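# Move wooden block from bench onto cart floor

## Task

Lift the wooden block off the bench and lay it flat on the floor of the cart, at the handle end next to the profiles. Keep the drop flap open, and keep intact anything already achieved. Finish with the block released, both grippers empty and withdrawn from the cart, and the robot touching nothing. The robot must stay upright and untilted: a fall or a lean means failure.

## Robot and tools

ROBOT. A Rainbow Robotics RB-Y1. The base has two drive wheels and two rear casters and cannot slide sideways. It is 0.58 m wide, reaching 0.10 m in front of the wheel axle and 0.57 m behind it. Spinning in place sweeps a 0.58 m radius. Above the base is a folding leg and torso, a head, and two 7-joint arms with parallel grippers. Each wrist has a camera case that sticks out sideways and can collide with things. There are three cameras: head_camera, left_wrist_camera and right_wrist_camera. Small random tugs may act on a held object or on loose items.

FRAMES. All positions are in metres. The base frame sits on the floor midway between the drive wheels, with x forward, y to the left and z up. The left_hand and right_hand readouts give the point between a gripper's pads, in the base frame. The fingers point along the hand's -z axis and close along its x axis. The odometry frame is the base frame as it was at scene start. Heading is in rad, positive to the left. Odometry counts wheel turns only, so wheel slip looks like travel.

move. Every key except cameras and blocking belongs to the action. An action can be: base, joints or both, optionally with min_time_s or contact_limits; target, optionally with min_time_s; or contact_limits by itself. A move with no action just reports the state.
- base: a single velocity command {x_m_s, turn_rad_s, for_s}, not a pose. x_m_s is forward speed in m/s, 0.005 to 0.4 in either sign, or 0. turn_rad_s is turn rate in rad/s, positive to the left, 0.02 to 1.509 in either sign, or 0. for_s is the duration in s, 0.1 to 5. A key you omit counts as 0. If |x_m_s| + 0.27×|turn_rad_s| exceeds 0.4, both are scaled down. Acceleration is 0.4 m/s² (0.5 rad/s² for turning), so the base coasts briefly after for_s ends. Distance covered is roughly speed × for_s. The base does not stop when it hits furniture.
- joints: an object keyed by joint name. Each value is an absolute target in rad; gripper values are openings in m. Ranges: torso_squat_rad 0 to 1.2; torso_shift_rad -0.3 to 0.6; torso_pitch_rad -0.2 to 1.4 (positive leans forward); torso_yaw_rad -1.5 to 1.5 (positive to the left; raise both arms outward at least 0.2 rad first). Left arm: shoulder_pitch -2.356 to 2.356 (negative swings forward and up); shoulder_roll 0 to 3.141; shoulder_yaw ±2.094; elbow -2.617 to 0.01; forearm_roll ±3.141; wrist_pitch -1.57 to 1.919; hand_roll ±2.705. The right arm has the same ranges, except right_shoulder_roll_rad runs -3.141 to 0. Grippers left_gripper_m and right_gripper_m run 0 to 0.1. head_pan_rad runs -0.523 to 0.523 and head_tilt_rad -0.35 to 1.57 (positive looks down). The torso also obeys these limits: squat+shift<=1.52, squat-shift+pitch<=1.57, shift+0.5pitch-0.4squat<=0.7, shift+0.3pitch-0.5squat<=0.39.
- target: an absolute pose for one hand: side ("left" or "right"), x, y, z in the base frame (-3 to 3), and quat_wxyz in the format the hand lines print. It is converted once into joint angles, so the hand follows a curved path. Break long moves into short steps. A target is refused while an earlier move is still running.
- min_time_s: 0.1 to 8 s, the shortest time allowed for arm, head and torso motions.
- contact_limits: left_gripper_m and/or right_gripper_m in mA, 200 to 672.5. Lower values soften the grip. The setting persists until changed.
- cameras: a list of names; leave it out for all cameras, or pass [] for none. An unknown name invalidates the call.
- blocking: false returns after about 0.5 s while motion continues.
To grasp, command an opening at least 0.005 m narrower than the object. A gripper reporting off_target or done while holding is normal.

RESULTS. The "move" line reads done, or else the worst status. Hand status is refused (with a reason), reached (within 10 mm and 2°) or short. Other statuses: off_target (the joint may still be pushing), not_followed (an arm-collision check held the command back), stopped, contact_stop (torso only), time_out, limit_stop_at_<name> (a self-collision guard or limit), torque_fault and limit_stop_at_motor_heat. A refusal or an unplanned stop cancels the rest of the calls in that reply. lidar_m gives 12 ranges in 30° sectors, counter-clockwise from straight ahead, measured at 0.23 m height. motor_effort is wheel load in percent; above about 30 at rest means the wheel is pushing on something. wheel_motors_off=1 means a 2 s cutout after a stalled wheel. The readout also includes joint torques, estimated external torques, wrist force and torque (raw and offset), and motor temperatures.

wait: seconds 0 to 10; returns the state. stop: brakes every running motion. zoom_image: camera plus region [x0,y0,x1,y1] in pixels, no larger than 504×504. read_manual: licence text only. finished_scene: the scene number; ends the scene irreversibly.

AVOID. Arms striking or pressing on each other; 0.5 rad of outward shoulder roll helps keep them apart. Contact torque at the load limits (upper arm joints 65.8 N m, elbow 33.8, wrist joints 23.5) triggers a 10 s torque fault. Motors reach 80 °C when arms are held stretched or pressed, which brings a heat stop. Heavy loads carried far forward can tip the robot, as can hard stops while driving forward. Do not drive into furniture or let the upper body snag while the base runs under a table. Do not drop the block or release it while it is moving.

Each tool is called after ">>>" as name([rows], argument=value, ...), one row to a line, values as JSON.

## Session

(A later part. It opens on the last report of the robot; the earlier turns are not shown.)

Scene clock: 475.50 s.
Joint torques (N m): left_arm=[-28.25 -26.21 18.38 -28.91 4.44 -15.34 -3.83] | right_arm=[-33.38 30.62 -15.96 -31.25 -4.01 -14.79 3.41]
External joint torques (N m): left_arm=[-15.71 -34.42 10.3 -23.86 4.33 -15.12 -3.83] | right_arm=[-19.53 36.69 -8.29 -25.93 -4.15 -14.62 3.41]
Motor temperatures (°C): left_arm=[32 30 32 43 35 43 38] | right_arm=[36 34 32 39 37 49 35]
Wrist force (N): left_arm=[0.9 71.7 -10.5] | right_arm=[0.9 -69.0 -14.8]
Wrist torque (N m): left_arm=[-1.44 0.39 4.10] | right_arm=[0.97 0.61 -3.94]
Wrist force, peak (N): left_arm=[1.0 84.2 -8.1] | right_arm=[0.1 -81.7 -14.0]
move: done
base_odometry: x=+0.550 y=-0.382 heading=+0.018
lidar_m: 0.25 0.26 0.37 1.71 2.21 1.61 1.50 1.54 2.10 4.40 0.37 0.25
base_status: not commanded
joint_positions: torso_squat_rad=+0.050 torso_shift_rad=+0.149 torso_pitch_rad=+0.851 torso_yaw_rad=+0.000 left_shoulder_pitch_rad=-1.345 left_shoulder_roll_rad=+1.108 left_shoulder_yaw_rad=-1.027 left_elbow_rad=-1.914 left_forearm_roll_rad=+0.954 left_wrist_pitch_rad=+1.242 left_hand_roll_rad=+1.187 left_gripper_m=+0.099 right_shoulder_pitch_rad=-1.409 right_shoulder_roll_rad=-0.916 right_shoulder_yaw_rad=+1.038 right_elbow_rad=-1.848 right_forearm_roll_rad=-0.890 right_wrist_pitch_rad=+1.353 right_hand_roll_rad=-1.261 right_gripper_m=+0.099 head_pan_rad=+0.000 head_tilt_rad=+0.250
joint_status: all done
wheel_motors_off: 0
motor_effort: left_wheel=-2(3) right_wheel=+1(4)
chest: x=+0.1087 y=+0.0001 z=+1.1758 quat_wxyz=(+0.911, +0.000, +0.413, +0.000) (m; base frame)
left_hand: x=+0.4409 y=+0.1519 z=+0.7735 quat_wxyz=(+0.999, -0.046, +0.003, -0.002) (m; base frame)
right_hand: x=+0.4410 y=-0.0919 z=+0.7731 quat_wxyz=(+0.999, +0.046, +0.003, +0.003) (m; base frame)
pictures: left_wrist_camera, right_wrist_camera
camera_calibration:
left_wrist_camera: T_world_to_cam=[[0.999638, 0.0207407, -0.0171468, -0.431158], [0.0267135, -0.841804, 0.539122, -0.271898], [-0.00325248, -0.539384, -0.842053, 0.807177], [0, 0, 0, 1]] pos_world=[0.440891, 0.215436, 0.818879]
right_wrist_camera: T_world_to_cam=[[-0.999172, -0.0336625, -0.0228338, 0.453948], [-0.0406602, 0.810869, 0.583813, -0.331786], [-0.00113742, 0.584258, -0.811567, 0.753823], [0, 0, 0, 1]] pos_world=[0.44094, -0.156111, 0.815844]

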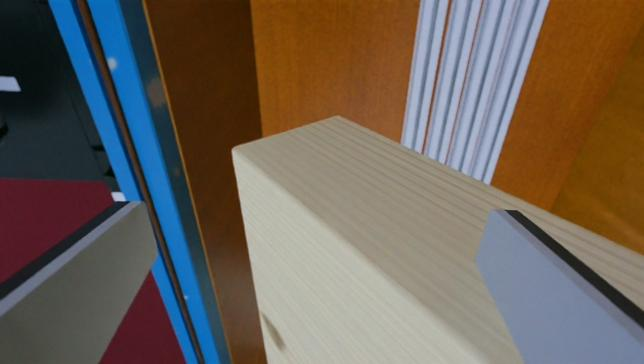

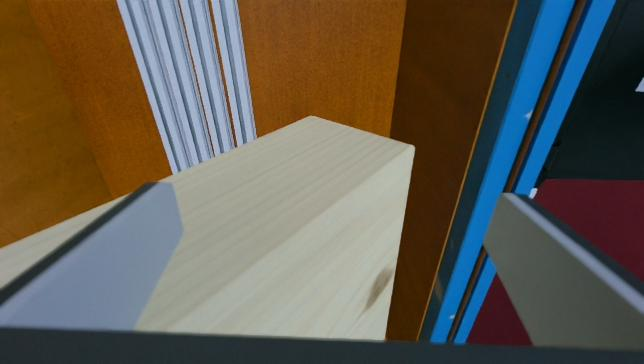

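>>> move(base={"x_m_s":-0.1,"for_s":1.4}, cameras=["left_wrist_camera","right_wrist_camera"])

Scene clock: 479.37 s.
Joint torques (N m): left_arm=[-27.61 -25.92 17.86 -28.63 4.31 -15.44 -3.81] | right_arm=[-32.43 30.39 -15.83 -30.88 -3.55 -15.04 3.51]
External joint torques (N m): left_arm=[-15.06 -34.12 9.78 -23.58 4.2 -15.23 -3.81] | right_arm=[-18.57 36.46 -8.16 -25.56 -3.7 -14.87 3.51]
Motor temperatures (°C): left_arm=[32 30 32 43 35 43 38] | right_arm=[36 34 32 40 37 49 35]
Wrist force (N): left_arm=[0.9 72.3 -10.2] | right_arm=[0.6 -69.9 -14.8]
Wrist torque (N m): left_arm=[-1.41 0.38 4.15] | right_arm=[0.98 0.61 -3.99]
Wrist force, peak (N): left_arm=[0.8 73.4 -11.2] | right_arm=[0.4 -70.7 -14.5]
move: done
base_odometry: x=+0.410 y=-0.384 heading=+0.018
lidar_m: 0.39 0.40 0.56 4.41 2.00 1.45 1.35 1.41 1.91 5.00 0.56 0.41
base_status: done (sent for 1.4 of 1.4 s)
joint_positions: torso_squat_rad=+0.050 torso_shift_rad=+0.149 torso_pitch_rad=+0.851 torso_yaw_rad=+0.000 left_shoulder_pitch_rad=-1.345 left_shoulder_roll_rad=+1.108 left_shoulder_yaw_rad=-1.027 left_elbow_rad=-1.914 left_forearm_roll_rad=+0.954 left_wrist_pitch_rad=+1.242 left_hand_roll_rad=+1.187 left_gripper_m=+0.099 right_shoulder_pitch_rad=-1.409 right_shoulder_roll_rad=-0.916 right_shoulder_yaw_rad=+1.038 right_elbow_rad=-1.848 right_forearm_roll_rad=-0.890 right_wrist_pitch_rad=+1.353 right_hand_roll_rad=-1.261 right_gripper_m=+0.099 head_pan_rad=+0.000 head_tilt_rad=+0.250
joint_status: not commanded
wheel_motors_off: 0
motor_effort: left_wheel=+1(25) right_wheel=+0(20)
chest: x=+0.1086 y=+0.0001 z=+1.1759 quat_wxyz=(+0.911, +0.000, +0.413, +0.000) (m; base frame)
left_hand: x=+0.4409 y=+0.1518 z=+0.7737 quat_wxyz=(+0.999, -0.046, +0.003, -0.002) (m; base frame)
right_hand: x=+0.4411 y=-0.0919 z=+0.7733 quat_wxyz=(+0.999, +0.046, +0.003, +0.003) (m; base frame)
pictures: left_wrist_camera, right_wrist_camera
camera_calibration:
left_wrist_camera: T_world_to_cam=[[0.999645, 0.0207483, -0.0167403, -0.431524], [0.0265011, -0.841733, 0.539243, -0.272071], [-0.00290248, -0.539495, -0.841984, 0.807147], [0, 0, 0, 1]] pos_world=[0.440924, 0.215394, 0.819093]
right_wrist_camera: T_world_to_cam=[[-0.999161, -0.0336753, -0.0232908, 0.454375], [-0.0409375, 0.810776, 0.583924, -0.331949], [-0.000780187, 0.584388, -0.811474, 0.753769], [0, 0, 0, 1]] pos_world=[0.440992, -0.156056, 0.81608]

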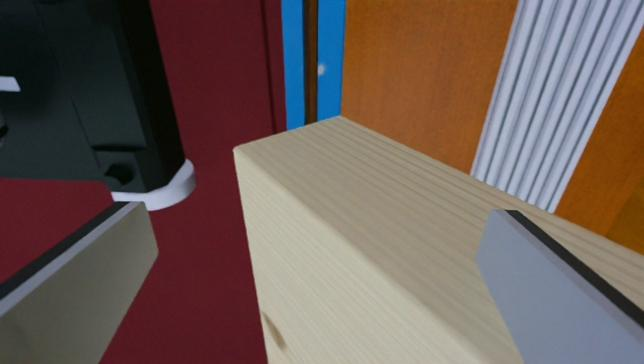

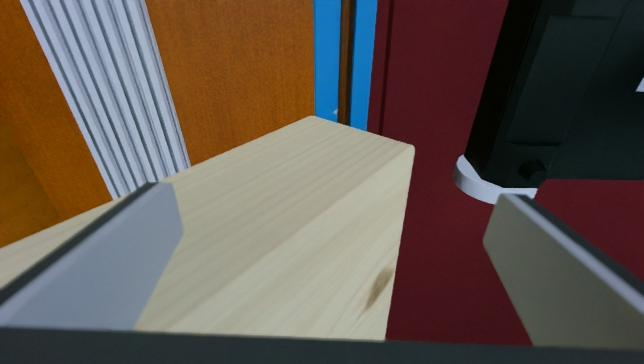

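>>> move(base={"x_m_s":-0.05,"for_s":0.4}, cameras=[])

>>> move(joints={"torso_squat_rad":0.36,"torso_shift_rad":0.161,"torso_pitch_rad":0.85}, min_time_s=2, cameras=["left_wrist_camera","right_wrist_camera"])

Scene clock: 485.60 s.
Joint torques (N m): left_arm=[-27.37 -26.23 17.65 -28.48 4.2 -15.42 -3.88] | right_arm=[-32.19 30.77 -15.17 -30.77 -3.67 -14.79 3.48]
External joint torques (N m): left_arm=[-14.83 -34.43 9.57 -23.43 4.09 -15.2 -3.88] | right_arm=[-18.33 36.83 -7.5 -25.45 -3.82 -14.62 3.48]
Motor temperatures (°C): left_arm=[33 30 32 43 35 43 38] | right_arm=[36 34 32 40 36 49 35]
Wrist force (N): left_arm=[1.0 72.6 -10.5] | right_arm=[0.5 -70.1 -15.4]
Wrist torque (N m): left_arm=[-1.44 0.36 4.13] | right_arm=[1.04 0.49 -3.98]
Wrist force, peak (N): left_arm=[0.8 73.6 -11.0] | right_arm=[0.2 -70.7 -15.0]
move: done
base_odometry: x=+0.390 y=-0.385 heading=+0.018
lidar_m: 0.40 0.43 0.58 4.48 1.97 1.43 1.33 1.39 1.89 4.94 0.60 0.42
base_status: done (sent for 0.4 of 0.4 s)
joint_positions: torso_squat_rad=+0.050 torso_shift_rad=+0.149 torso_pitch_rad=+0.851 torso_yaw_rad=+0.000 left_shoulder_pitch_rad=-1.345 left_shoulder_roll_rad=+1.108 left_shoulder_yaw_rad=-1.027 left_elbow_rad=-1.914 left_forearm_roll_rad=+0.954 left_wrist_pitch_rad=+1.242 left_hand_roll_rad=+1.187 left_gripper_m=+0.099 right_shoulder_pitch_rad=-1.409 right_shoulder_roll_rad=-0.916 right_shoulder_yaw_rad=+1.038 right_elbow_rad=-1.848 right_forearm_roll_rad=-0.890 right_wrist_pitch_rad=+1.353 right_hand_roll_rad=-1.261 right_gripper_m=+0.099 head_pan_rad=+0.000 head_tilt_rad=+0.250
joint_status: not commanded
wheel_motors_off: 0
motor_effort: left_wheel=-2(24) right_wheel=+2(18)
chest: x=+0.1087 y=+0.0001 z=+1.1758 quat_wxyz=(+0.911, +0.000, +0.413, +0.000) (m; base frame)
left_hand: x=+0.4410 y=+0.1518 z=+0.7737 quat_wxyz=(+0.999, -0.046, +0.003, -0.002) (m; base frame)
right_hand: x=+0.4411 y=-0.0919 z=+0.7733 quat_wxyz=(+0.999, +0.046, +0.003, +0.003) (m; base frame)
pictures: none
No camera images: "cameras" was empty.

Scene clock: 487.90 s.
Joint torques (N m): left_arm=[-9.45 -35.18 -0.38 -26.75 9.53 -14.47 -4.51] | right_arm=[-9.65 41.8 2.33 -27.72 -10.48 -13.8 4.23]
External joint torques (N m): left_arm=[3.26 -43.44 -8.56 -21.77 9.44 -14.24 -4.51] | right_arm=[4.38 47.94 10.1 -22.47 -10.65 -13.62 4.23]
Motor temperatures (°C): left_arm=[33 30 32 43 35 43 38] | right_arm=[36 34 32 40 37 49 35]
Wrist force (N): left_arm=[15.6 79.5 39.1] | right_arm=[21.0 -79.2 39.5]
Wrist torque (N m): left_arm=[-2.34 -2.13 4.77] | right_arm=[2.11 -1.96 -4.74]
Wrist force, peak (N): left_arm=[15.8 79.9 39.6] | right_arm=[21.0 -79.3 40.1]
move: done
base_odometry: x=+0.390 y=-0.385 heading=+0.018
lidar_m: 0.40 0.42 0.59 4.48 2.00 1.42 1.33 1.38 1.88 4.95 0.59 0.42
base_status: not commanded
joint_positions: torso_squat_rad=+0.360 torso_shift_rad=+0.160 torso_pitch_rad=+0.846 torso_yaw_rad=+0.000 left_shoulder_pitch_rad=-1.350 left_shoulder_roll_rad=+1.111 left_shoulder_yaw_rad=-1.023 left_elbow_rad=-1.914 left_forearm_roll_rad=+0.953 left_wrist_pitch_rad=+1.241 left_hand_roll_rad=+1.188 left_gripper_m=+0.099 right_shoulder_pitch_rad=-1.415 right_shoulder_roll_rad=-0.919 right_shoulder_yaw_rad=+1.034 right_elbow_rad=-1.848 right_forearm_roll_rad=-0.888 right_wrist_pitch_rad=+1.352 right_hand_roll_rad=-1.261 right_gripper_m=+0.099 head_pan_rad=+0.000 head_tilt_rad=+0.250
joint_status: all done
wheel_motors_off: 0
motor_effort: left_wheel=-9(11) right_wheel=-7(9)
chest: x=+0.1081 y=+0.0001 z=+1.1322 quat_wxyz=(+0.912, +0.000, +0.411, +0.000) (m; base frame)
left_hand: x=+0.4462 y=+0.1516 z=+0.7340 quat_wxyz=(+0.999, -0.047, -0.004, -0.002) (m; base frame)
right_hand: x=+0.4468 y=-0.0916 z=+0.7340 quat_wxyz=(+0.999, +0.047, -0.005, +0.003) (m; base frame)
pictures: left_wrist_camera, right_wrist_camera
camera_calibration:
left_wrist_camera: T_world_to_cam=[[0.999744, 0.0224305, -0.00287602, -0.447954], [0.0204203, -0.840784, 0.540986, -0.249671], [0.00971646, -0.540906, -0.841027, 0.767462], [0, 0, 0, 1]] pos_world=[0.445481, 0.215253, 0.779236]
right_wrist_camera: T_world_to_cam=[[-0.998768, -0.0315852, -0.0382662, 0.470246], [-0.0480173, 0.809576, 0.585048, -0.306721], [0.0125005, 0.586164, -0.810096, 0.714867], [0, 0, 0, 1]] pos_world=[0.446003, -0.155863, 0.776551]

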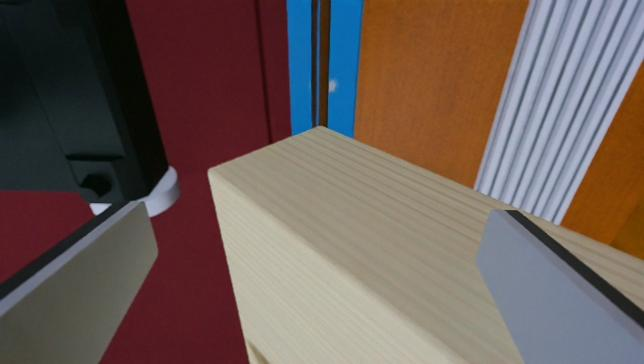

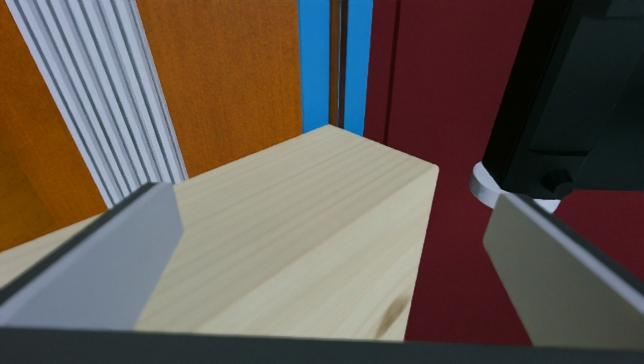

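>>> move(joints={"left_shoulder_roll_rad":1.109,"right_shoulder_roll_rad":-0.916}, min_time_s=1, cameras=[])

>>> move(joints={"torso_squat_rad":0.40,"torso_shift_rad":0.19,"torso_pitch_rad":0.85}, min_time_s=1, cameras=["left_wrist_camera","head_camera"])

Scene clock: 491.23 s.
Joint torques (N m): left_arm=[-9.01 -22.03 -0.25 -20.44 7.59 -9.71 -3.64] | right_arm=[-9.13 27.01 2.25 -20.46 -8.3 -9.24 3.29]
External joint torques (N m): left_arm=[3.68 -30.36 -8.45 -15.49 7.5 -9.48 -3.64] | right_arm=[4.89 33.23 10.04 -15.22 -8.47 -9.06 3.29]
Motor temperatures (°C): left_arm=[32 30 32 43 35 43 38] | right_arm=[36 34 32 40 37 49 35]
Wrist force (N): left_arm=[13.9 53.6 26.0] | right_arm=[16.6 -54.0 31.2]
Wrist torque (N m): left_arm=[-1.68 -1.41 3.25] | right_arm=[1.48 -1.58 -3.30]
Wrist force, peak (N): left_arm=[16.0 80.4 39.0] | right_arm=[21.0 -79.2 39.8]
move: done
base_odometry: x=+0.390 y=-0.385 heading=+0.018
lidar_m: 0.40 0.43 0.60 4.47 1.98 1.43 1.33 1.39 1.88 4.95 0.59 0.43
base_status: not commanded
joint_positions: torso_squat_rad=+0.360 torso_shift_rad=+0.160 torso_pitch_rad=+0.847 torso_yaw_rad=+0.000 left_shoulder_pitch_rad=-1.350 left_shoulder_roll_rad=+1.116 left_shoulder_yaw_rad=-1.023 left_elbow_rad=-1.916 left_forearm_roll_rad=+0.953 left_wrist_pitch_rad=+1.240 left_hand_roll_rad=+1.187 left_gripper_m=+0.099 right_shoulder_pitch_rad=-1.415 right_shoulder_roll_rad=-0.924 right_shoulder_yaw_rad=+1.034 right_elbow_rad=-1.850 right_forearm_roll_rad=-0.889 right_wrist_pitch_rad=+1.351 right_hand_roll_rad=-1.261 right_gripper_m=+0.099 head_pan_rad=+0.000 head_tilt_rad=+0.250
joint_status: all done
wheel_motors_off: 0
motor_effort: left_wheel=-10(11) right_wheel=-8(9)
chest: x=+0.1083 y=+0.0001 z=+1.1321 quat_wxyz=(+0.912, +0.000, +0.411, +0.000) (m; base frame)
left_hand: x=+0.4470 y=+0.1537 z=+0.7342 quat_wxyz=(+0.999, -0.046, -0.005, -0.001) (m; base frame)
right_hand: x=+0.4477 y=-0.0935 z=+0.7340 quat_wxyz=(+0.999, +0.046, -0.005, +0.002) (m; base frame)
pictures: none
No camera images: "cameras" was empty.

Scene clock: 492.53 s.
Joint torques (N m): left_arm=[-9.1 -22.46 1.05 -20.34 7.45 -9.68 -3.55] | right_arm=[-9.09 26.98 1.21 -20.68 -7.8 -8.47 3.11]
External joint torques (N m): left_arm=[3.58 -30.79 -7.13 -15.38 7.36 -9.45 -3.55] | right_arm=[4.92 33.19 8.99 -15.44 -7.97 -8.29 3.11]
Motor temperatures (°C): left_arm=[32 30 32 43 36 42 38] | right_arm=[36 34 32 40 37 48 35]
Wrist force (N): left_arm=[16.6 54.5 20.2] | right_arm=[18.0 -49.5 21.7]
Wrist torque (N m): left_arm=[-1.63 -1.04 3.35] | right_arm=[1.28 -1.07 -3.08]
Wrist force, peak (N): left_arm=[14.1 55.5 27.9] | right_arm=[16.5 -53.9 32.4]
move: done
base_odometry: x=+0.390 y=-0.385 heading=+0.018
lidar_m: 0.41 0.42 0.58 4.47 1.97 1.44 1.34 1.38 1.87 4.94 0.59 0.42
base_status: not commanded
joint_positions: torso_squat_rad=+0.400 torso_shift_rad=+0.189 torso_pitch_rad=+0.848 torso_yaw_rad=+0.000 left_shoulder_pitch_rad=-1.350 left_shoulder_roll_rad=+1.116 left_shoulder_yaw_rad=-1.023 left_elbow_rad=-1.916 left_forearm_roll_rad=+0.953 left_wrist_pitch_rad=+1.240 left_hand_roll_rad=+1.187 left_gripper_m=+0.099 right_shoulder_pitch_rad=-1.415 right_shoulder_roll_rad=-0.924 right_shoulder_yaw_rad=+1.034 right_elbow_rad=-1.850 right_forearm_roll_rad=-0.889 right_wrist_pitch_rad=+1.351 right_hand_roll_rad=-1.261 right_gripper_m=+0.099 head_pan_rad=+0.000 head_tilt_rad=+0.250
joint_status: all done
wheel_motors_off: 0
motor_effort: left_wheel=-9(10) right_wheel=-8(9)
chest: x=+0.1255 y=+0.0001 z=+1.1184 quat_wxyz=(+0.911, +0.000, +0.411, +0.000) (m; base frame)
left_hand: x=+0.4638 y=+0.1538 z=+0.7201 quat_wxyz=(+0.999, -0.046, -0.004, -0.001) (m; base frame)
right_hand: x=+0.4645 y=-0.0935 z=+0.7199 quat_wxyz=(+0.999, +0.046, -0.005, +0.002) (m; base frame)
pictures: head_camera, left_wrist_camera
camera_calibration:
head_camera: T_world_to_cam=[[-0.0134111, -0.999503, -0.0285162, 0.0382323], [-0.862648, 0.0259865, -0.505137, 0.925293], [0.505627, 0.017825, -0.862568, 0.863065], [0, 0, 0, 1]] pos_world=[0.362326, -0.00121603, 1.21294]
left_wrist_camera: T_world_to_cam=[[0.999721, 0.023514, -0.00235933, -0.466128], [0.0210802, -0.842187, 0.538774, -0.239196], [0.0106817, -0.538673, -0.842447, 0.756987], [0, 0, 0, 1]] pos_world=[0.462954, 0.217281, 0.765494]

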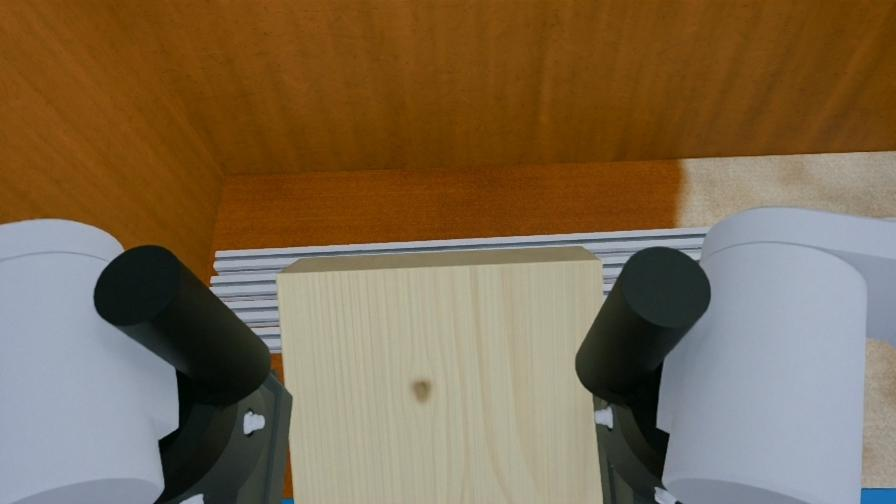

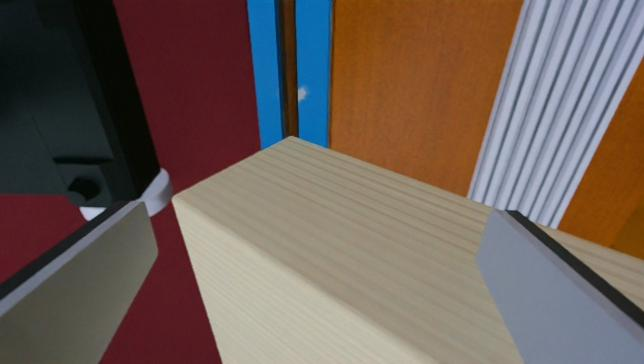

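>>> move(joints={"torso_squat_rad":0.45,"torso_shift_rad":0.23,"torso_pitch_rad":0.85}, min_time_s=1.2, cameras=["left_wrist_camera"])

>>> move(joints={"torso_squat_rad":0.50,"torso_shift_rad":0.27,"torso_pitch_rad":0.85}, min_time_s=1.2, cameras=["left_wrist_camera","right_wrist_camera","head_camera"])

Scene clock: 495.93 s.
Joint torques (N m): left_arm=[-8.46 -22.8 0.82 -21.99 8.27 -9.01 -3.54] | right_arm=[-11.29 26.62 -3.2 -18.59 -5.8 -10.91 0.34]
External joint torques (N m): left_arm=[4.21 -31.14 -7.37 -17.03 8.18 -8.78 -3.54] | right_arm=[2.69 32.82 4.57 -13.35 -5.97 -10.73 0.34]
Motor temperatures (°C): left_arm=[32 30 32 43 36 42 38] | right_arm=[36 34 32 40 37 48 35]
Wrist force (N): left_arm=[22.6 53.0 12.5] | right_arm=[11.3 -50.6 22.5]
Wrist torque (N m): left_arm=[-1.53 -0.48 3.32] | right_arm=[-0.04 0.50 -0.15]
Wrist force, peak (N): left_arm=[19.0 55.8 22.6] | right_arm=[10.7 -51.8 25.6]
move: done
base_odometry: x=+0.390 y=-0.385 heading=+0.018
lidar_m: 0.41 0.42 0.59 4.47 1.98 1.44 1.34 1.38 1.87 4.93 0.60 0.43
base_status: not commanded
joint_positions: torso_squat_rad=+0.450 torso_shift_rad=+0.230 torso_pitch_rad=+0.848 torso_yaw_rad=+0.000 left_shoulder_pitch_rad=-1.350 left_shoulder_roll_rad=+1.116 left_shoulder_yaw_rad=-1.023 left_elbow_rad=-1.916 left_forearm_roll_rad=+0.953 left_wrist_pitch_rad=+1.240 left_hand_roll_rad=+1.187 left_gripper_m=+0.099 right_shoulder_pitch_rad=-1.415 right_shoulder_roll_rad=-0.924 right_shoulder_yaw_rad=+1.035 right_elbow_rad=-1.851 right_forearm_roll_rad=-0.890 right_wrist_pitch_rad=+1.352 right_hand_roll_rad=-1.260 right_gripper_m=+0.099 head_pan_rad=+0.000 head_tilt_rad=+0.250
joint_status: all done
wheel_motors_off: 0
motor_effort: left_wheel=-10(11) right_wheel=-10(10)
chest: x=+0.1475 y=+0.0001 z=+1.0989 quat_wxyz=(+0.911, +0.000, +0.412, +0.000) (m; base frame)
left_hand: x=+0.4859 y=+0.1539 z=+0.7004 quat_wxyz=(+0.999, -0.046, -0.004, -0.001) (m; base frame)
right_hand: x=+0.4856 y=-0.0936 z=+0.7000 quat_wxyz=(+0.999, +0.046, -0.004, +0.003) (m; base frame)
pictures: left_wrist_camera
camera_calibration:
left_wrist_camera: T_world_to_cam=[[0.999714, 0.0237782, -0.00235237, -0.488328], [0.0213013, -0.842293, 0.538599, -0.228963], [0.0108255, -0.538495, -0.842559, 0.740243], [0, 0, 0, 1]] pos_world=[0.485052, 0.217376, 0.745869]

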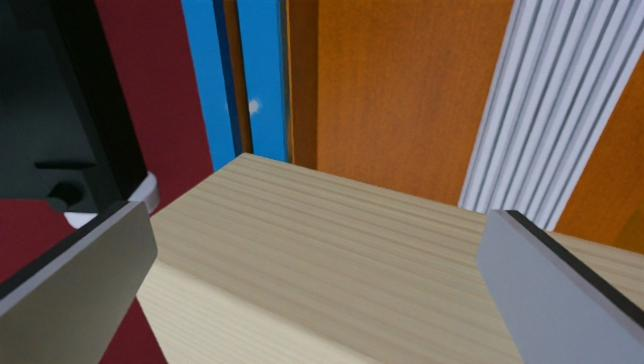

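Scene clock: 497.43 s.
Joint torques (N m): left_arm=[-10.54 -22.47 2.62 -24.18 8.35 -8.93 -3.55] | right_arm=[-14.89 25.42 -7.59 -14.1 -2.78 -13.43 -2.66]
External joint torques (N m): left_arm=[2.12 -30.8 -5.55 -19.21 8.26 -8.71 -3.55] | right_arm=[-0.95 31.61 0.16 -8.84 -2.95 -13.25 -2.66]
Motor temperatures (°C): left_arm=[32 30 32 43 36 41 38] | right_arm=[36 34 32 40 37 48 35]
Wrist force (N): left_arm=[26.0 52.4 -0.7] | right_arm=[-1.0 -57.2 32.5]
Wrist torque (N m): left_arm=[-1.28 0.30 3.33] | right_arm=[0.38 2.01 2.80]
Wrist force, peak (N): left_arm=[25.8 53.7 12.6] | right_arm=[-2.6 -58.6 36.6]
move: done
base_odometry: x=+0.390 y=-0.385 heading=+0.018
lidar_m: 0.41 0.43 0.59 4.48 1.99 1.43 1.33 1.38 1.88 4.93 0.60 0.43
base_status: not commanded
joint_positions: torso_squat_rad=+0.500 torso_shift_rad=+0.270 torso_pitch_rad=+0.849 torso_yaw_rad=+0.000 left_shoulder_pitch_rad=-1.349 left_shoulder_roll_rad=+1.116 left_shoulder_yaw_rad=-1.023 left_elbow_rad=-1.915 left_forearm_roll_rad=+0.953 left_wrist_pitch_rad=+1.240 left_hand_roll_rad=+1.187 left_gripper_m=+0.099 right_shoulder_pitch_rad=-1.414 right_shoulder_roll_rad=-0.924 right_shoulder_yaw_rad=+1.036 right_elbow_rad=-1.852 right_forearm_roll_rad=-0.890 right_wrist_pitch_rad=+1.352 right_hand_roll_rad=-1.259 right_gripper_m=+0.099 head_pan_rad=+0.000 head_tilt_rad=+0.250
joint_status: all done
wheel_motors_off: 0
motor_effort: left_wheel=-10(11) right_wheel=-4(9)
chest: x=+0.1678 y=+0.0001 z=+1.0771 quat_wxyz=(+0.911, +0.000, +0.412, +0.000) (m; base frame)
left_hand: x=+0.5058 y=+0.1540 z=+0.6783 quat_wxyz=(+0.999, -0.046, -0.004, -0.001) (m; base frame)
right_hand: x=+0.5046 y=-0.0936 z=+0.6778 quat_wxyz=(+0.999, +0.046, -0.002, +0.004) (m; base frame)
pictures: head_camera, left_wrist_camera, right_wrist_camera
camera_calibration:
head_camera: T_world_to_cam=[[-0.013542, -0.999506, -0.0283721, 0.037488], [-0.862947, 0.0260161, -0.504624, 0.940471], [0.505113, 0.01765, -0.862873, 0.806537], [0, 0, 0, 1]] pos_world=[0.404693, -0.00123339, 1.17159]
left_wrist_camera: T_world_to_cam=[[0.999707, 0.0239543, -0.00335245, -0.507627], [0.0219929, -0.842527, 0.538206, -0.2174], [0.0100678, -0.538122, -0.842807, 0.721933], [0, 0, 0, 1]] pos_world=[0.504991, 0.217483, 0.723755]
right_wrist_camera: T_world_to_cam=[[-0.998838, -0.0342133, -0.0339372, 0.522537], [-0.0475884, 0.811227, 0.582792, -0.26798], [0.00759156, 0.58373, -0.811912, 0.673351], [0, 0, 0, 1]] pos_world=[0.504065, -0.157785, 0.720612]

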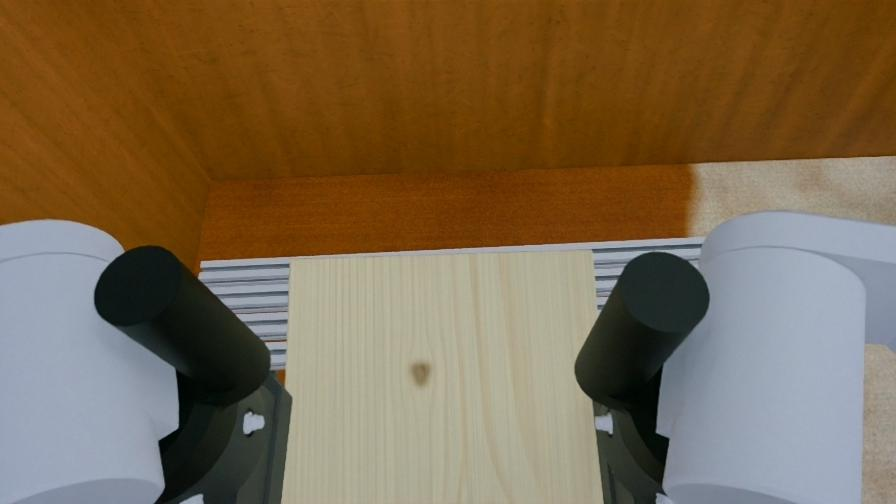

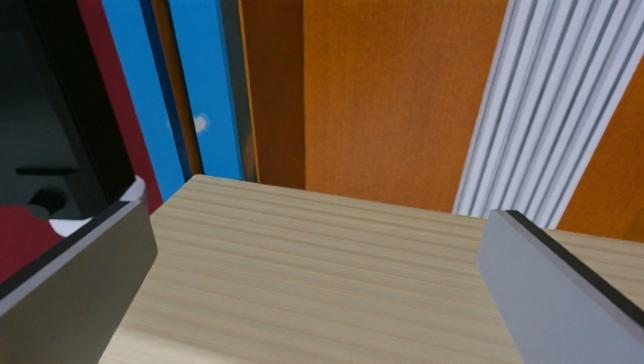

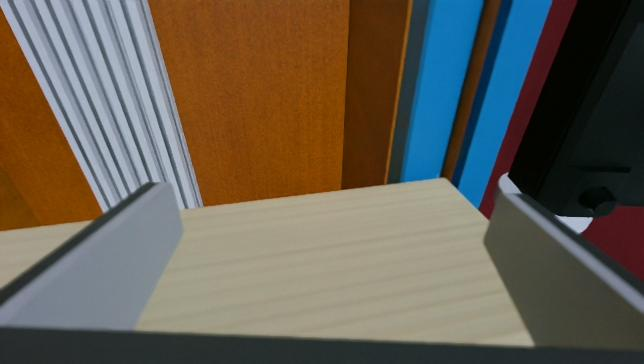

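>>> move(joints={"torso_squat_rad":0.545,"torso_shift_rad":0.29,"torso_pitch_rad":0.85}, min_time_s=1.2, cameras=["left_wrist_camera","right_wrist_camera"])

Scene clock: 501.00 s.
Joint torques (N m): left_arm=[-10.61 -21.22 3.37 -24.79 8.63 -8.75 -3.04] | right_arm=[-14.69 25.52 -7.26 -15.94 -4.23 -11.83 -2.14]
External joint torques (N m): left_arm=[2.05 -29.54 -4.8 -19.82 8.53 -8.52 -3.04] | right_arm=[-0.75 31.71 0.5 -10.68 -4.4 -11.66 -2.13]
Motor temperatures (°C): left_arm=[32 30 32 43 36 41 38] | right_arm=[36 34 32 39 37 47 35]
Wrist force (N): left_arm=[29.3 52.3 -1.6] | right_arm=[6.9 -58.3 28.2]
Wrist torque (N m): left_arm=[-1.29 0.58 2.79] | right_arm=[1.42 1.67 2.34]
Wrist force, peak (N): left_arm=[28.7 54.7 4.1] | right_arm=[-0.8 -58.9 38.5]
move: done
base_odometry: x=+0.390 y=-0.385 heading=+0.018
lidar_m: 0.41 0.43 0.59 4.48 1.98 1.44 1.34 1.38 1.87 4.93 0.60 0.43
base_status: not commanded
joint_positions: torso_squat_rad=+0.545 torso_shift_rad=+0.290 torso_pitch_rad=+0.849 torso_yaw_rad=+0.000 left_shoulder_pitch_rad=-1.349 left_shoulder_roll_rad=+1.116 left_shoulder_yaw_rad=-1.024 left_elbow_rad=-1.915 left_forearm_roll_rad=+0.953 left_wrist_pitch_rad=+1.240 left_hand_roll_rad=+1.187 left_gripper_m=+0.099 right_shoulder_pitch_rad=-1.414 right_shoulder_roll_rad=-0.924 right_shoulder_yaw_rad=+1.036 right_elbow_rad=-1.851 right_forearm_roll_rad=-0.890 right_wrist_pitch_rad=+1.352 right_hand_roll_rad=-1.259 right_gripper_m=+0.099 head_pan_rad=+0.000 head_tilt_rad=+0.250
joint_status: all done
wheel_motors_off: 0
motor_effort: left_wheel=-15(16) right_wheel=-1(6)
chest: x=+0.1752 y=+0.0001 z=+1.0586 quat_wxyz=(+0.911, +0.000, +0.412, +0.000) (m; base frame)
left_hand: x=+0.5130 y=+0.1539 z=+0.6596 quat_wxyz=(+0.999, -0.046, -0.004, -0.001) (m; base frame)
right_hand: x=+0.5121 y=-0.0937 z=+0.6592 quat_wxyz=(+0.999, +0.046, -0.003, +0.004) (m; base frame)
pictures: left_wrist_camera, right_wrist_camera
camera_calibration:
left_wrist_camera: T_world_to_cam=[[0.999713, 0.0236624, -0.00381134, -0.514545], [0.0219936, -0.842518, 0.538218, -0.20758], [0.0095244, -0.538147, -0.842797, 0.706359], [0, 0, 0, 1]] pos_world=[0.512235, 0.21741, 0.70508]
right_wrist_camera: T_world_to_cam=[[-0.998846, -0.0337161, -0.0342018, 0.52967], [-0.0473389, 0.811248, 0.582783, -0.256845], [0.00809706, 0.583729, -0.811908, 0.657954], [0, 0, 0, 1]] pos_world=[0.511572, -0.157844, 0.701998]

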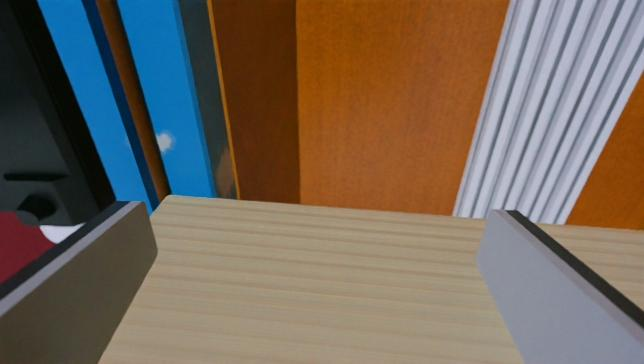

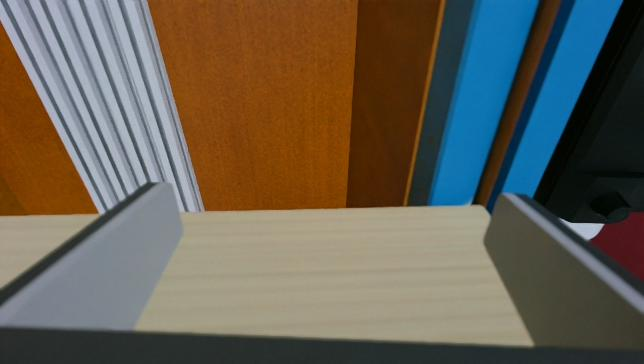

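>>> move(joints={"torso_squat_rad":0.563,"torso_shift_rad":0.293,"torso_pitch_rad":0.85}, min_time_s=1, cameras=["left_wrist_camera","right_wrist_camera"])

Scene clock: 503.80 s.
Joint torques (N m): left_arm=[-10.63 -21.52 3.63 -22.82 8.15 -10.01 -1.1] | right_arm=[-14.37 25.54 -6.4 -17.61 -5.77 -11.3 -2.05]
External joint torques (N m): left_arm=[2.03 -29.84 -4.54 -17.85 8.06 -9.79 -1.1] | right_arm=[-0.41 31.73 1.36 -12.36 -5.94 -11.13 -2.05]
Motor temperatures (°C): left_arm=[32 30 32 43 36 40 38] | right_arm=[36 34 32 39 37 47 34]
Wrist force (N): left_arm=[22.5 56.2 9.2] | right_arm=[15.8 -57.0 21.4]
Wrist torque (N m): left_arm=[-1.44 1.24 0.84] | right_arm=[1.32 1.87 1.94]
Wrist force, peak (N): left_arm=[23.1 56.5 10.4] | right_arm=[7.3 -59.1 33.0]
move: done
base_odometry: x=+0.390 y=-0.385 heading=+0.018
lidar_m: 0.40 0.41 0.59 4.49 1.97 1.45 1.33 1.39 1.89 4.93 0.59 0.42
base_status: not commanded
joint_positions: torso_squat_rad=+0.563 torso_shift_rad=+0.293 torso_pitch_rad=+0.849 torso_yaw_rad=+0.000 left_shoulder_pitch_rad=-1.349 left_shoulder_roll_rad=+1.116 left_shoulder_yaw_rad=-1.024 left_elbow_rad=-1.915 left_forearm_roll_rad=+0.953 left_wrist_pitch_rad=+1.240 left_hand_roll_rad=+1.187 left_gripper_m=+0.099 right_shoulder_pitch_rad=-1.414 right_shoulder_roll_rad=-0.924 right_shoulder_yaw_rad=+1.036 right_elbow_rad=-1.851 right_forearm_roll_rad=-0.890 right_wrist_pitch_rad=+1.352 right_hand_roll_rad=-1.259 right_gripper_m=+0.099 head_pan_rad=+0.000 head_tilt_rad=+0.250
joint_status: all done
wheel_motors_off: 0
motor_effort: left_wheel=-16(16) right_wheel=-4(7)
chest: x=+0.1750 y=+0.0001 z=+1.0518 quat_wxyz=(+0.911, +0.000, +0.412, +0.000) (m; base frame)
left_hand: x=+0.5127 y=+0.1539 z=+0.6529 quat_wxyz=(+0.999, -0.046, -0.004, -0.002) (m; base frame)
right_hand: x=+0.5122 y=-0.0937 z=+0.6525 quat_wxyz=(+0.999, +0.046, -0.003, +0.004) (m; base frame)
pictures: left_wrist_camera, right_wrist_camera
camera_calibration:
left_wrist_camera: T_world_to_cam=[[0.999731, 0.0228825, -0.00376417, -0.514199], [0.021311, -0.842535, 0.53822, -0.203655], [0.00914435, -0.538156, -0.842796, 0.700896], [0, 0, 0, 1]] pos_world=[0.511992, 0.217371, 0.698388]
right_wrist_camera: T_world_to_cam=[[-0.998829, -0.033401, -0.0350069, 0.530102], [-0.0475524, 0.81129, 0.582708, -0.252721], [0.00893772, 0.58369, -0.811928, 0.652064], [0, 0, 0, 1]] pos_world=[0.511636, -0.157867, 0.695248]

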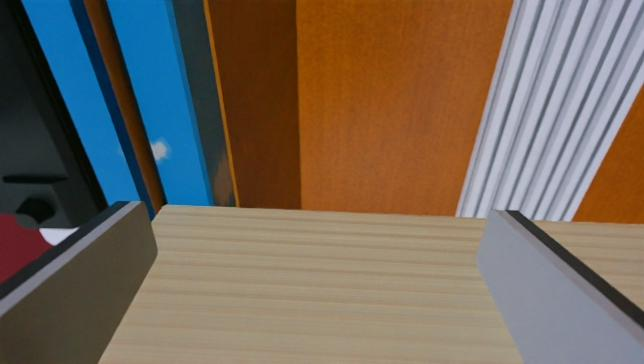

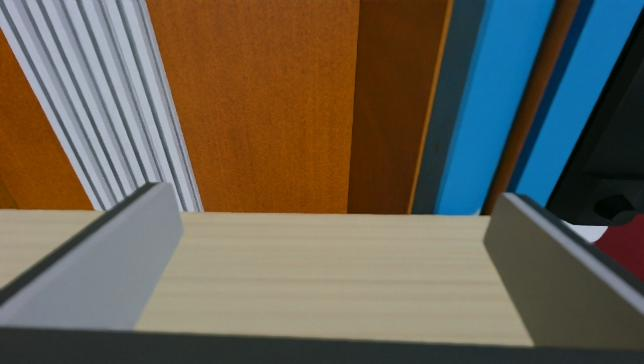

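>>> move(joints={"left_shoulder_roll_rad":1.100,"right_shoulder_roll_rad":-0.907,"right_hand_roll_rad":-1.2565})

Scene clock: 510.80 s.
Joint torques (N m): left_arm=[-11.81 -35.04 3.61 -28.2 9.49 -15.66 -1.43] | right_arm=[-14.05 39.65 -5.76 -25.44 -7.76 -16.35 -1.13]
External joint torques (N m): left_arm=[0.86 -43.3 -4.55 -23.2 9.4 -15.43 -1.43] | right_arm=[-0.07 45.76 1.98 -20.16 -7.93 -16.18 -1.13]
Motor temperatures (°C): left_arm=[32 30 32 43 36 40 38] | right_arm=[35 33 32 38 37 47 34]
Wrist force (N): left_arm=[23.5 83.3 21.6] | right_arm=[18.8 -84.0 28.5]
Wrist torque (N m): left_arm=[-2.10 1.31 1.64] | right_arm=[1.96 2.36 0.70]
Wrist force, peak (N): left_arm=[25.9 94.0 25.0] | right_arm=[21.5 -93.3 30.5]
move: done
base_odometry: x=+0.390 y=-0.385 heading=+0.018
lidar_m: 0.40 0.42 0.59 4.49 1.98 1.44 1.33 1.39 1.88 4.93 0.60 0.43
base_status: not commanded
joint_positions: torso_squat_rad=+0.563 torso_shift_rad=+0.293 torso_pitch_rad=+0.848 torso_yaw_rad=+0.000 left_shoulder_pitch_rad=-1.349 left_shoulder_roll_rad=+1.110 left_shoulder_yaw_rad=-1.024 left_elbow_rad=-1.914 left_forearm_roll_rad=+0.953 left_wrist_pitch_rad=+1.242 left_hand_roll_rad=+1.187 left_gripper_m=+0.099 right_shoulder_pitch_rad=-1.414 right_shoulder_roll_rad=-0.918 right_shoulder_yaw_rad=+1.036 right_elbow_rad=-1.849 right_forearm_roll_rad=-0.889 right_wrist_pitch_rad=+1.353 right_hand_roll_rad=-1.256 right_gripper_m=+0.099 head_pan_rad=+0.000 head_tilt_rad=+0.250
joint_status: all done
wheel_motors_off: 0
motor_effort: left_wheel=-16(17) right_wheel=-4(6)
chest: x=+0.1749 y=+0.0001 z=+1.0519 quat_wxyz=(+0.911, +0.000, +0.412, +0.000) (m; base frame)
left_hand: x=+0.5117 y=+0.1518 z=+0.6525 quat_wxyz=(+0.999, -0.047, -0.002, -0.002) (m; base frame)
right_hand: x=+0.5114 y=-0.0918 z=+0.6523 quat_wxyz=(+0.999, +0.047, -0.002, +0.006) (m; base frame)
pictures: head_camera, left_wrist_camera, right_wrist_camera
camera_calibration:
head_camera: T_world_to_cam=[[-0.0135019, -0.999505, -0.0284137, 0.0369005], [-0.862851, 0.0260059, -0.504788, 0.933978], [0.505278, 0.0177012, -0.862775, 0.781016], [0, 0, 0, 1]] pos_world=[0.411752, -0.00123163, 1.14635]
left_wrist_camera: T_world_to_cam=[[0.999752, 0.0214217, -0.00611526, -0.511391], [0.0213309, -0.841333, 0.540096, -0.206525], [0.00642479, -0.540093, -0.841581, 0.700345], [0, 0, 0, 1]] pos_world=[0.51117, 0.21545, 0.697813]
right_wrist_camera: T_world_to_cam=[[-0.998719, -0.0377943, -0.0336449, 0.52798], [-0.0503356, 0.809977, 0.584297, -0.25396], [0.00516853, 0.585242, -0.810842, 0.652141], [0, 0, 0, 1]] pos_world=[0.51115, -0.156004, 0.694936]

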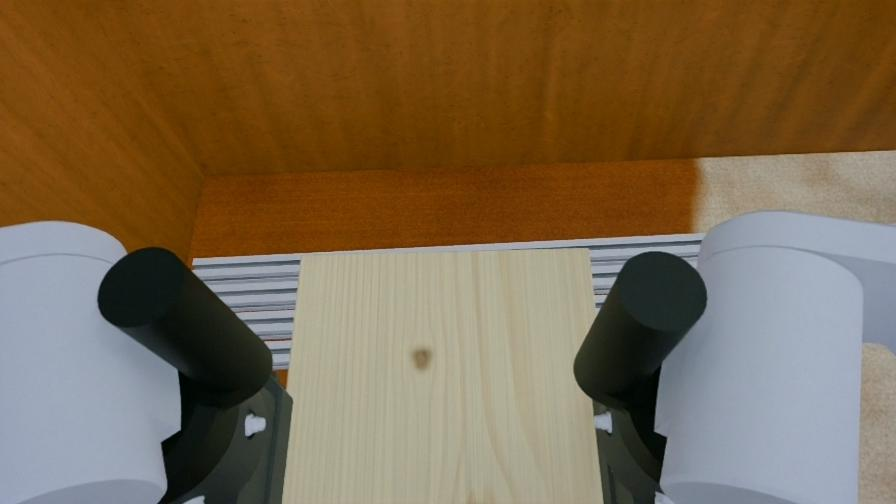

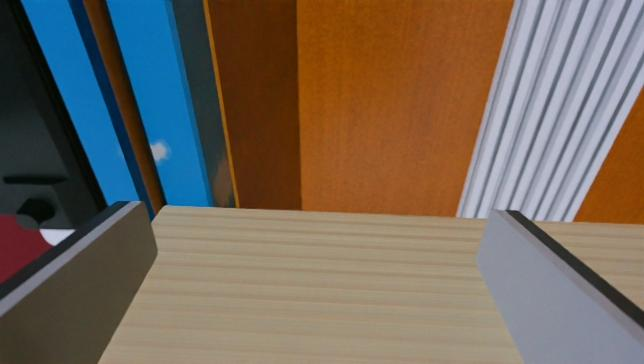

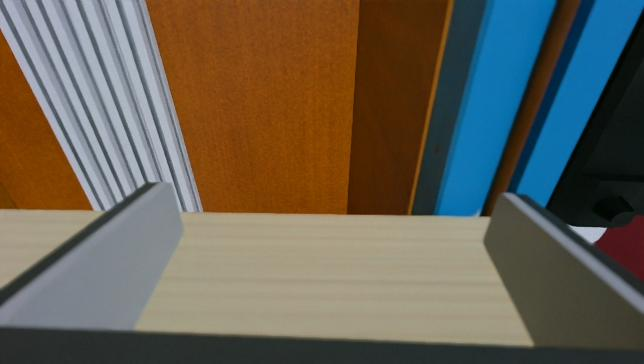

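>>> move(joints={"torso_squat_rad":0.53,"torso_shift_rad":0.286}, min_time_s=1.5, cameras=["left_wrist_camera"])

>>> move(joints={"torso_squat_rad":0.48,"torso_shift_rad":0.279}, min_time_s=1.5)

Scene clock: 520.13 s.
Joint torques (N m): left_arm=[-24.54 -28.69 15.93 -27.67 6.2 -15.86 -1.99] | right_arm=[-32.25 33.46 -16.29 -28.26 -3.64 -16.11 0.7]
External joint torques (N m): left_arm=[-11.98 -36.9 7.84 -22.62 6.08 -15.64 -1.99] | right_arm=[-18.4 39.54 -8.62 -22.94 -3.79 -15.94 0.69]
Motor temperatures (°C): left_arm=[32 30 32 43 36 41 38] | right_arm=[35 34 32 38 37 48 34]
Wrist force (N): left_arm=[5.5 75.7 -11.0] | right_arm=[-4.1 -72.9 -15.3]
Wrist torque (N m): left_arm=[-1.44 0.45 2.26] | right_arm=[1.07 0.75 -1.14]
Wrist force, peak (N): left_arm=[23.7 84.0 22.6] | right_arm=[19.1 -84.5 29.0]
move: done
base_odometry: x=+0.390 y=-0.385 heading=+0.018
lidar_m: 0.40 0.44 0.60 4.49 1.98 1.44 1.33 1.39 1.89 4.92 0.60 0.44
base_status: not commanded
joint_positions: torso_squat_rad=+0.530 torso_shift_rad=+0.286 torso_pitch_rad=+0.851 torso_yaw_rad=+0.000 left_shoulder_pitch_rad=-1.346 left_shoulder_roll_rad=+1.109 left_shoulder_yaw_rad=-1.027 left_elbow_rad=-1.914 left_forearm_roll_rad=+0.953 left_wrist_pitch_rad=+1.242 left_hand_roll_rad=+1.187 left_gripper_m=+0.099 right_shoulder_pitch_rad=-1.409 right_shoulder_roll_rad=-0.917 right_shoulder_yaw_rad=+1.038 right_elbow_rad=-1.848 right_forearm_roll_rad=-0.890 right_wrist_pitch_rad=+1.353 right_hand_roll_rad=-1.257 right_gripper_m=+0.099 head_pan_rad=+0.000 head_tilt_rad=+0.250
joint_status: all done
wheel_motors_off: 0
motor_effort: left_wheel=-8(17) right_wheel=+3(7)
chest: x=+0.1753 y=+0.0001 z=+1.0639 quat_wxyz=(+0.911, +0.000, +0.413, +0.000) (m; base frame)
left_hand: x=+0.5082 y=+0.1519 z=+0.6620 quat_wxyz=(+0.999, -0.046, +0.002, -0.003) (m; base frame)
right_hand: x=+0.5077 y=-0.0922 z=+0.6613 quat_wxyz=(+0.999, +0.046, +0.003, +0.006) (m; base frame)
pictures: left_wrist_camera
camera_calibration:
left_wrist_camera: T_world_to_cam=[[0.999679, 0.0202847, -0.015185, -0.501636], [0.0252714, -0.841839, 0.539137, -0.212819], [-0.00184707, -0.539347, -0.842081, 0.71282], [0, 0, 0, 1]] pos_world=[0.50817, 0.215474, 0.707374]

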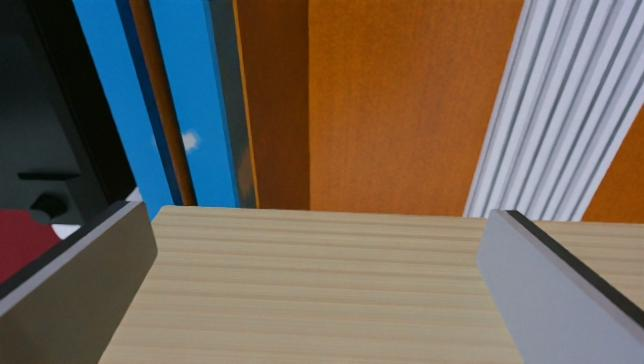

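Scene clock: 521.93 s.
Joint torques (N m): left_arm=[-24.71 -28.68 15.82 -27.71 6.21 -15.79 -2.03] | right_arm=[-32.73 33.46 -16.48 -28.32 -3.64 -15.97 0.65]
External joint torques (N m): left_arm=[-12.16 -36.89 7.74 -22.67 6.1 -15.57 -2.03] | right_arm=[-18.88 39.54 -8.81 -23 -3.79 -15.8 0.65]
Motor temperatures (°C): left_arm=[32 30 32 43 36 41 38] | right_arm=[35 34 32 38 37 49 34]
Wrist force (N): left_arm=[4.7 75.9 -10.1] | right_arm=[-4.7 -73.3 -14.7]
Wrist torque (N m): left_arm=[-1.51 0.35 2.27] | right_arm=[1.15 0.67 -1.15]
Wrist force, peak (N): left_arm=[5.5 76.3 -9.9] | right_arm=[-4.2 -73.6 -14.7]
move: done
base_odometry: x=+0.390 y=-0.385 heading=+0.018
lidar_m: 0.41 0.43 0.59 4.47 1.98 1.44 1.34 1.38 1.89 4.93 0.60 0.43
base_status: not commanded
joint_positions: torso_squat_rad=+0.480 torso_shift_rad=+0.279 torso_pitch_rad=+0.851 torso_yaw_rad=+0.000 left_shoulder_pitch_rad=-1.346 left_shoulder_roll_rad=+1.109 left_shoulder_yaw_rad=-1.027 left_elbow_rad=-1.914 left_forearm_roll_rad=+0.953 left_wrist_pitch_rad=+1.242 left_hand_roll_rad=+1.187 left_gripper_m=+0.099 right_shoulder_pitch_rad=-1.409 right_shoulder_roll_rad=-0.917 right_shoulder_yaw_rad=+1.038 right_elbow_rad=-1.848 right_forearm_roll_rad=-0.890 right_wrist_pitch_rad=+1.353 right_hand_roll_rad=-1.257 right_gripper_m=+0.099 head_pan_rad=+0.000 head_tilt_rad=+0.250
joint_status: all done
wheel_motors_off: 0
motor_effort: left_wheel=-6(8) right_wheel=+5(6)
chest: x=+0.1759 y=+0.0001 z=+1.0813 quat_wxyz=(+0.911, +0.000, +0.413, +0.000) (m; base frame)
left_hand: x=+0.5088 y=+0.1519 z=+0.6794 quat_wxyz=(+0.999, -0.046, +0.002, -0.003) (m; base frame)
right_hand: x=+0.5083 y=-0.0922 z=+0.6788 quat_wxyz=(+0.999, +0.046, +0.003, +0.006) (m; base frame)
pictures: head_camera, left_wrist_camera, right_wrist_camera
camera_calibration:
head_camera: T_world_to_cam=[[-0.0135609, -0.999504, -0.0284319, 0.0377776], [-0.864207, 0.0260183, -0.502462, 0.947468], [0.502953, 0.0177572, -0.864131, 0.807766], [0, 0, 0, 1]] pos_world=[0.413053, -0.00123639, 1.17516]
left_wrist_camera: T_world_to_cam=[[0.999678, 0.0202845, -0.0152268, -0.501935], [0.0252937, -0.841843, 0.53913, -0.222241], [-0.00188257, -0.539342, -0.842085, 0.727531], [0, 0, 0, 1]] pos_world=[0.508764, 0.215477, 0.724817]
right_wrist_camera: T_world_to_cam=[[-0.998997, -0.0380425, -0.0236094, 0.519044], [-0.0446689, 0.810885, 0.583498, -0.271537], [-0.00305324, 0.583967, -0.811772, 0.67859], [0, 0, 0, 1]] pos_world=[0.508466, -0.156343, 0.721556]

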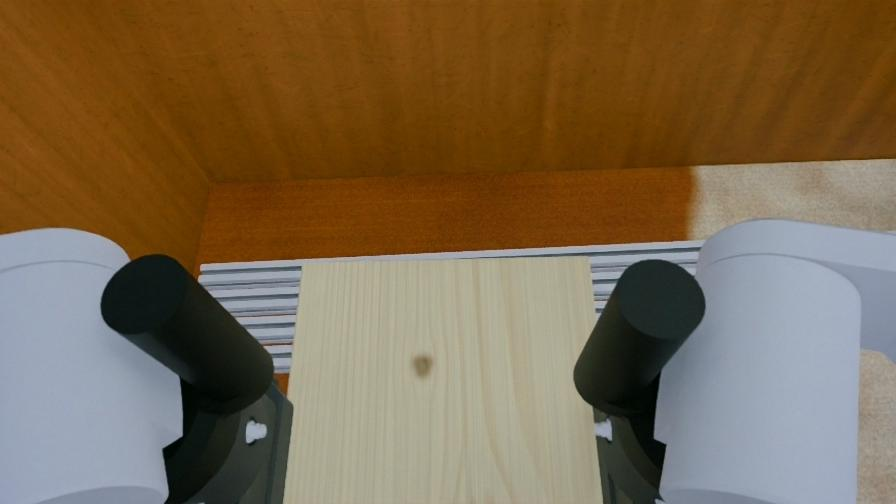

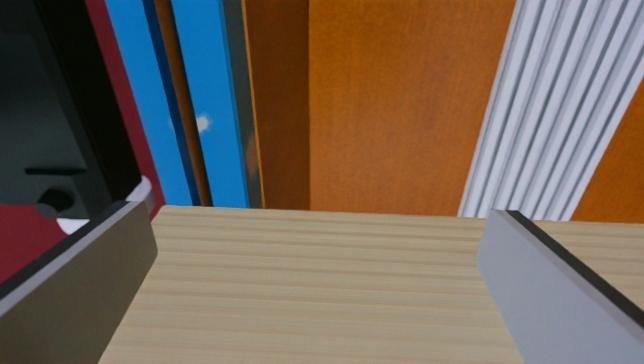

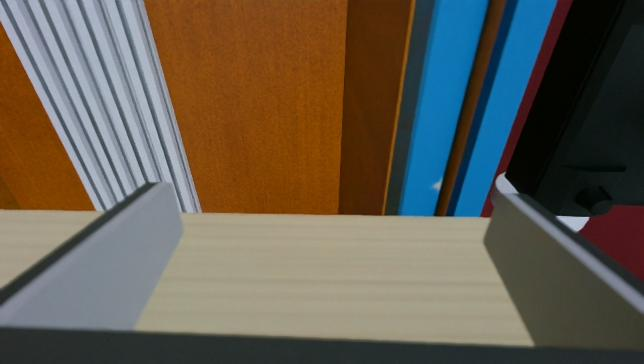

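>>> move(joints={"left_shoulder_roll_rad":1.097,"right_shoulder_roll_rad":-0.904,"left_hand_roll_rad":1.1900,"right_hand_roll_rad":-1.2595}, cameras=[])

>>> move(joints={"torso_squat_rad":0.51,"torso_shift_rad":0.174}, min_time_s=2, cameras=["left_wrist_camera"])

Scene clock: 524.03 s.
Joint torques (N m): left_arm=[-26.73 -32.1 18.68 -29.28 7.27 -18.21 -0.27] | right_arm=[-34.21 36.15 -18.34 -29.87 -4.25 -18.2 -0.76]
External joint torques (N m): left_arm=[-14.18 -40.28 10.6 -24.23 7.16 -18 -0.27] | right_arm=[-20.37 42.18 -10.68 -24.54 -4.4 -18.03 -0.76]
Motor temperatures (°C): left_arm=[32 30 32 43 36 41 38] | right_arm=[35 34 32 39 37 49 34]
Wrist force (N): left_arm=[3.5 87.8 -9.5] | right_arm=[-3.5 -85.1 -15.4]
Wrist torque (N m): left_arm=[-1.70 0.32 0.08] | right_arm=[1.35 1.09 0.73]
Wrist force, peak (N): left_arm=[4.4 93.0 -8.4] | right_arm=[-3.2 -90.6 -13.5]
move: done
base_odometry: x=+0.390 y=-0.385 heading=+0.018
lidar_m: 0.41 0.44 0.60 4.49 1.99 1.43 1.33 1.39 1.88 4.93 0.60 0.43
base_status: not commanded
joint_positions: torso_squat_rad=+0.480 torso_shift_rad=+0.279 torso_pitch_rad=+0.851 torso_yaw_rad=+0.000 left_shoulder_pitch_rad=-1.345 left_shoulder_roll_rad=+1.107 left_shoulder_yaw_rad=-1.027 left_elbow_rad=-1.914 left_forearm_roll_rad=+0.953 left_wrist_pitch_rad=+1.242 left_hand_roll_rad=+1.190 left_gripper_m=+0.099 right_shoulder_pitch_rad=-1.409 right_shoulder_roll_rad=-0.914 right_shoulder_yaw_rad=+1.039 right_elbow_rad=-1.848 right_forearm_roll_rad=-0.890 right_wrist_pitch_rad=+1.354 right_hand_roll_rad=-1.259 right_gripper_m=+0.099 head_pan_rad=+0.000 head_tilt_rad=+0.250
joint_status: all done
wheel_motors_off: 0
motor_effort: left_wheel=-5(6) right_wheel=+5(6)
chest: x=+0.1759 y=+0.0001 z=+1.0813 quat_wxyz=(+0.911, +0.000, +0.413, +0.000) (m; base frame)
left_hand: x=+0.5080 y=+0.1512 z=+0.6790 quat_wxyz=(+0.999, -0.046, +0.003, -0.002) (m; base frame)
right_hand: x=+0.5075 y=-0.0914 z=+0.6785 quat_wxyz=(+0.999, +0.046, +0.004, +0.005) (m; base frame)
pictures: none
No camera images: "cameras" was empty.

Scene clock: 526.33 s.
Joint torques (N m): left_arm=[-26.86 -31.8 18.43 -29.19 7.23 -18.34 -0.31] | right_arm=[-34.16 36.34 -18.47 -29.82 -4.23 -18.27 -0.46]
External joint torques (N m): left_arm=[-14.31 -39.99 10.35 -24.14 7.11 -18.12 -0.31] | right_arm=[-20.32 42.38 -10.81 -24.49 -4.37 -18.11 -0.46]
Motor temperatures (°C): left_arm=[32 30 32 43 36 42 38] | right_arm=[36 34 32 39 37 49 34]
Wrist force (N): left_arm=[4.8 87.4 -9.4] | right_arm=[-3.0 -84.9 -14.3]
Wrist torque (N m): left_arm=[-1.60 0.36 0.14] | right_arm=[1.32 1.09 0.74]
Wrist force, peak (N): left_arm=[5.0 88.2 -9.3] | right_arm=[-3.0 -85.4 -14.1]
move: done
base_odometry: x=+0.390 y=-0.385 heading=+0.018
lidar_m: 0.40 0.42 0.60 4.47 1.98 1.43 1.34 1.38 1.87 4.94 0.60 0.42
base_status: not commanded
joint_positions: torso_squat_rad=+0.510 torso_shift_rad=+0.174 torso_pitch_rad=+0.851 torso_yaw_rad=+0.000 left_shoulder_pitch_rad=-1.345 left_shoulder_roll_rad=+1.107 left_shoulder_yaw_rad=-1.027 left_elbow_rad=-1.914 left_forearm_roll_rad=+0.953 left_wrist_pitch_rad=+1.242 left_hand_roll_rad=+1.190 left_gripper_m=+0.099 right_shoulder_pitch_rad=-1.409 right_shoulder_roll_rad=-0.914 right_shoulder_yaw_rad=+1.039 right_elbow_rad=-1.848 right_forearm_roll_rad=-0.890 right_wrist_pitch_rad=+1.354 right_hand_roll_rad=-1.259 right_gripper_m=+0.099 head_pan_rad=+0.000 head_tilt_rad=+0.250
joint_status: all done
wheel_motors_off: 0
motor_effort: left_wheel=-4(6) right_wheel=+6(7)
chest: x=+0.1107 y=+0.0001 z=+1.0862 quat_wxyz=(+0.911, +0.000, +0.413, +0.000) (m; base frame)
left_hand: x=+0.4428 y=+0.1512 z=+0.6839 quat_wxyz=(+0.999, -0.046, +0.003, -0.002) (m; base frame)
right_hand: x=+0.4423 y=-0.0914 z=+0.6834 quat_wxyz=(+0.999, +0.046, +0.004, +0.005) (m; base frame)
pictures: left_wrist_camera
camera_calibration:
left_wrist_camera: T_world_to_cam=[[0.999605, 0.0223793, -0.0170273, -0.43496], [0.0280297, -0.841555, 0.539444, -0.225045], [-0.00225698, -0.539708, -0.841849, 0.730901], [0, 0, 0, 1]] pos_world=[0.442745, 0.214819, 0.729302]

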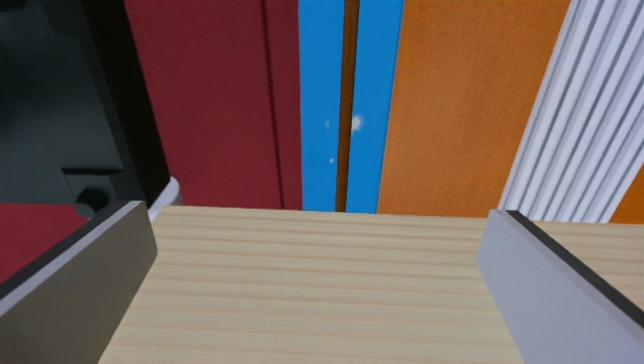

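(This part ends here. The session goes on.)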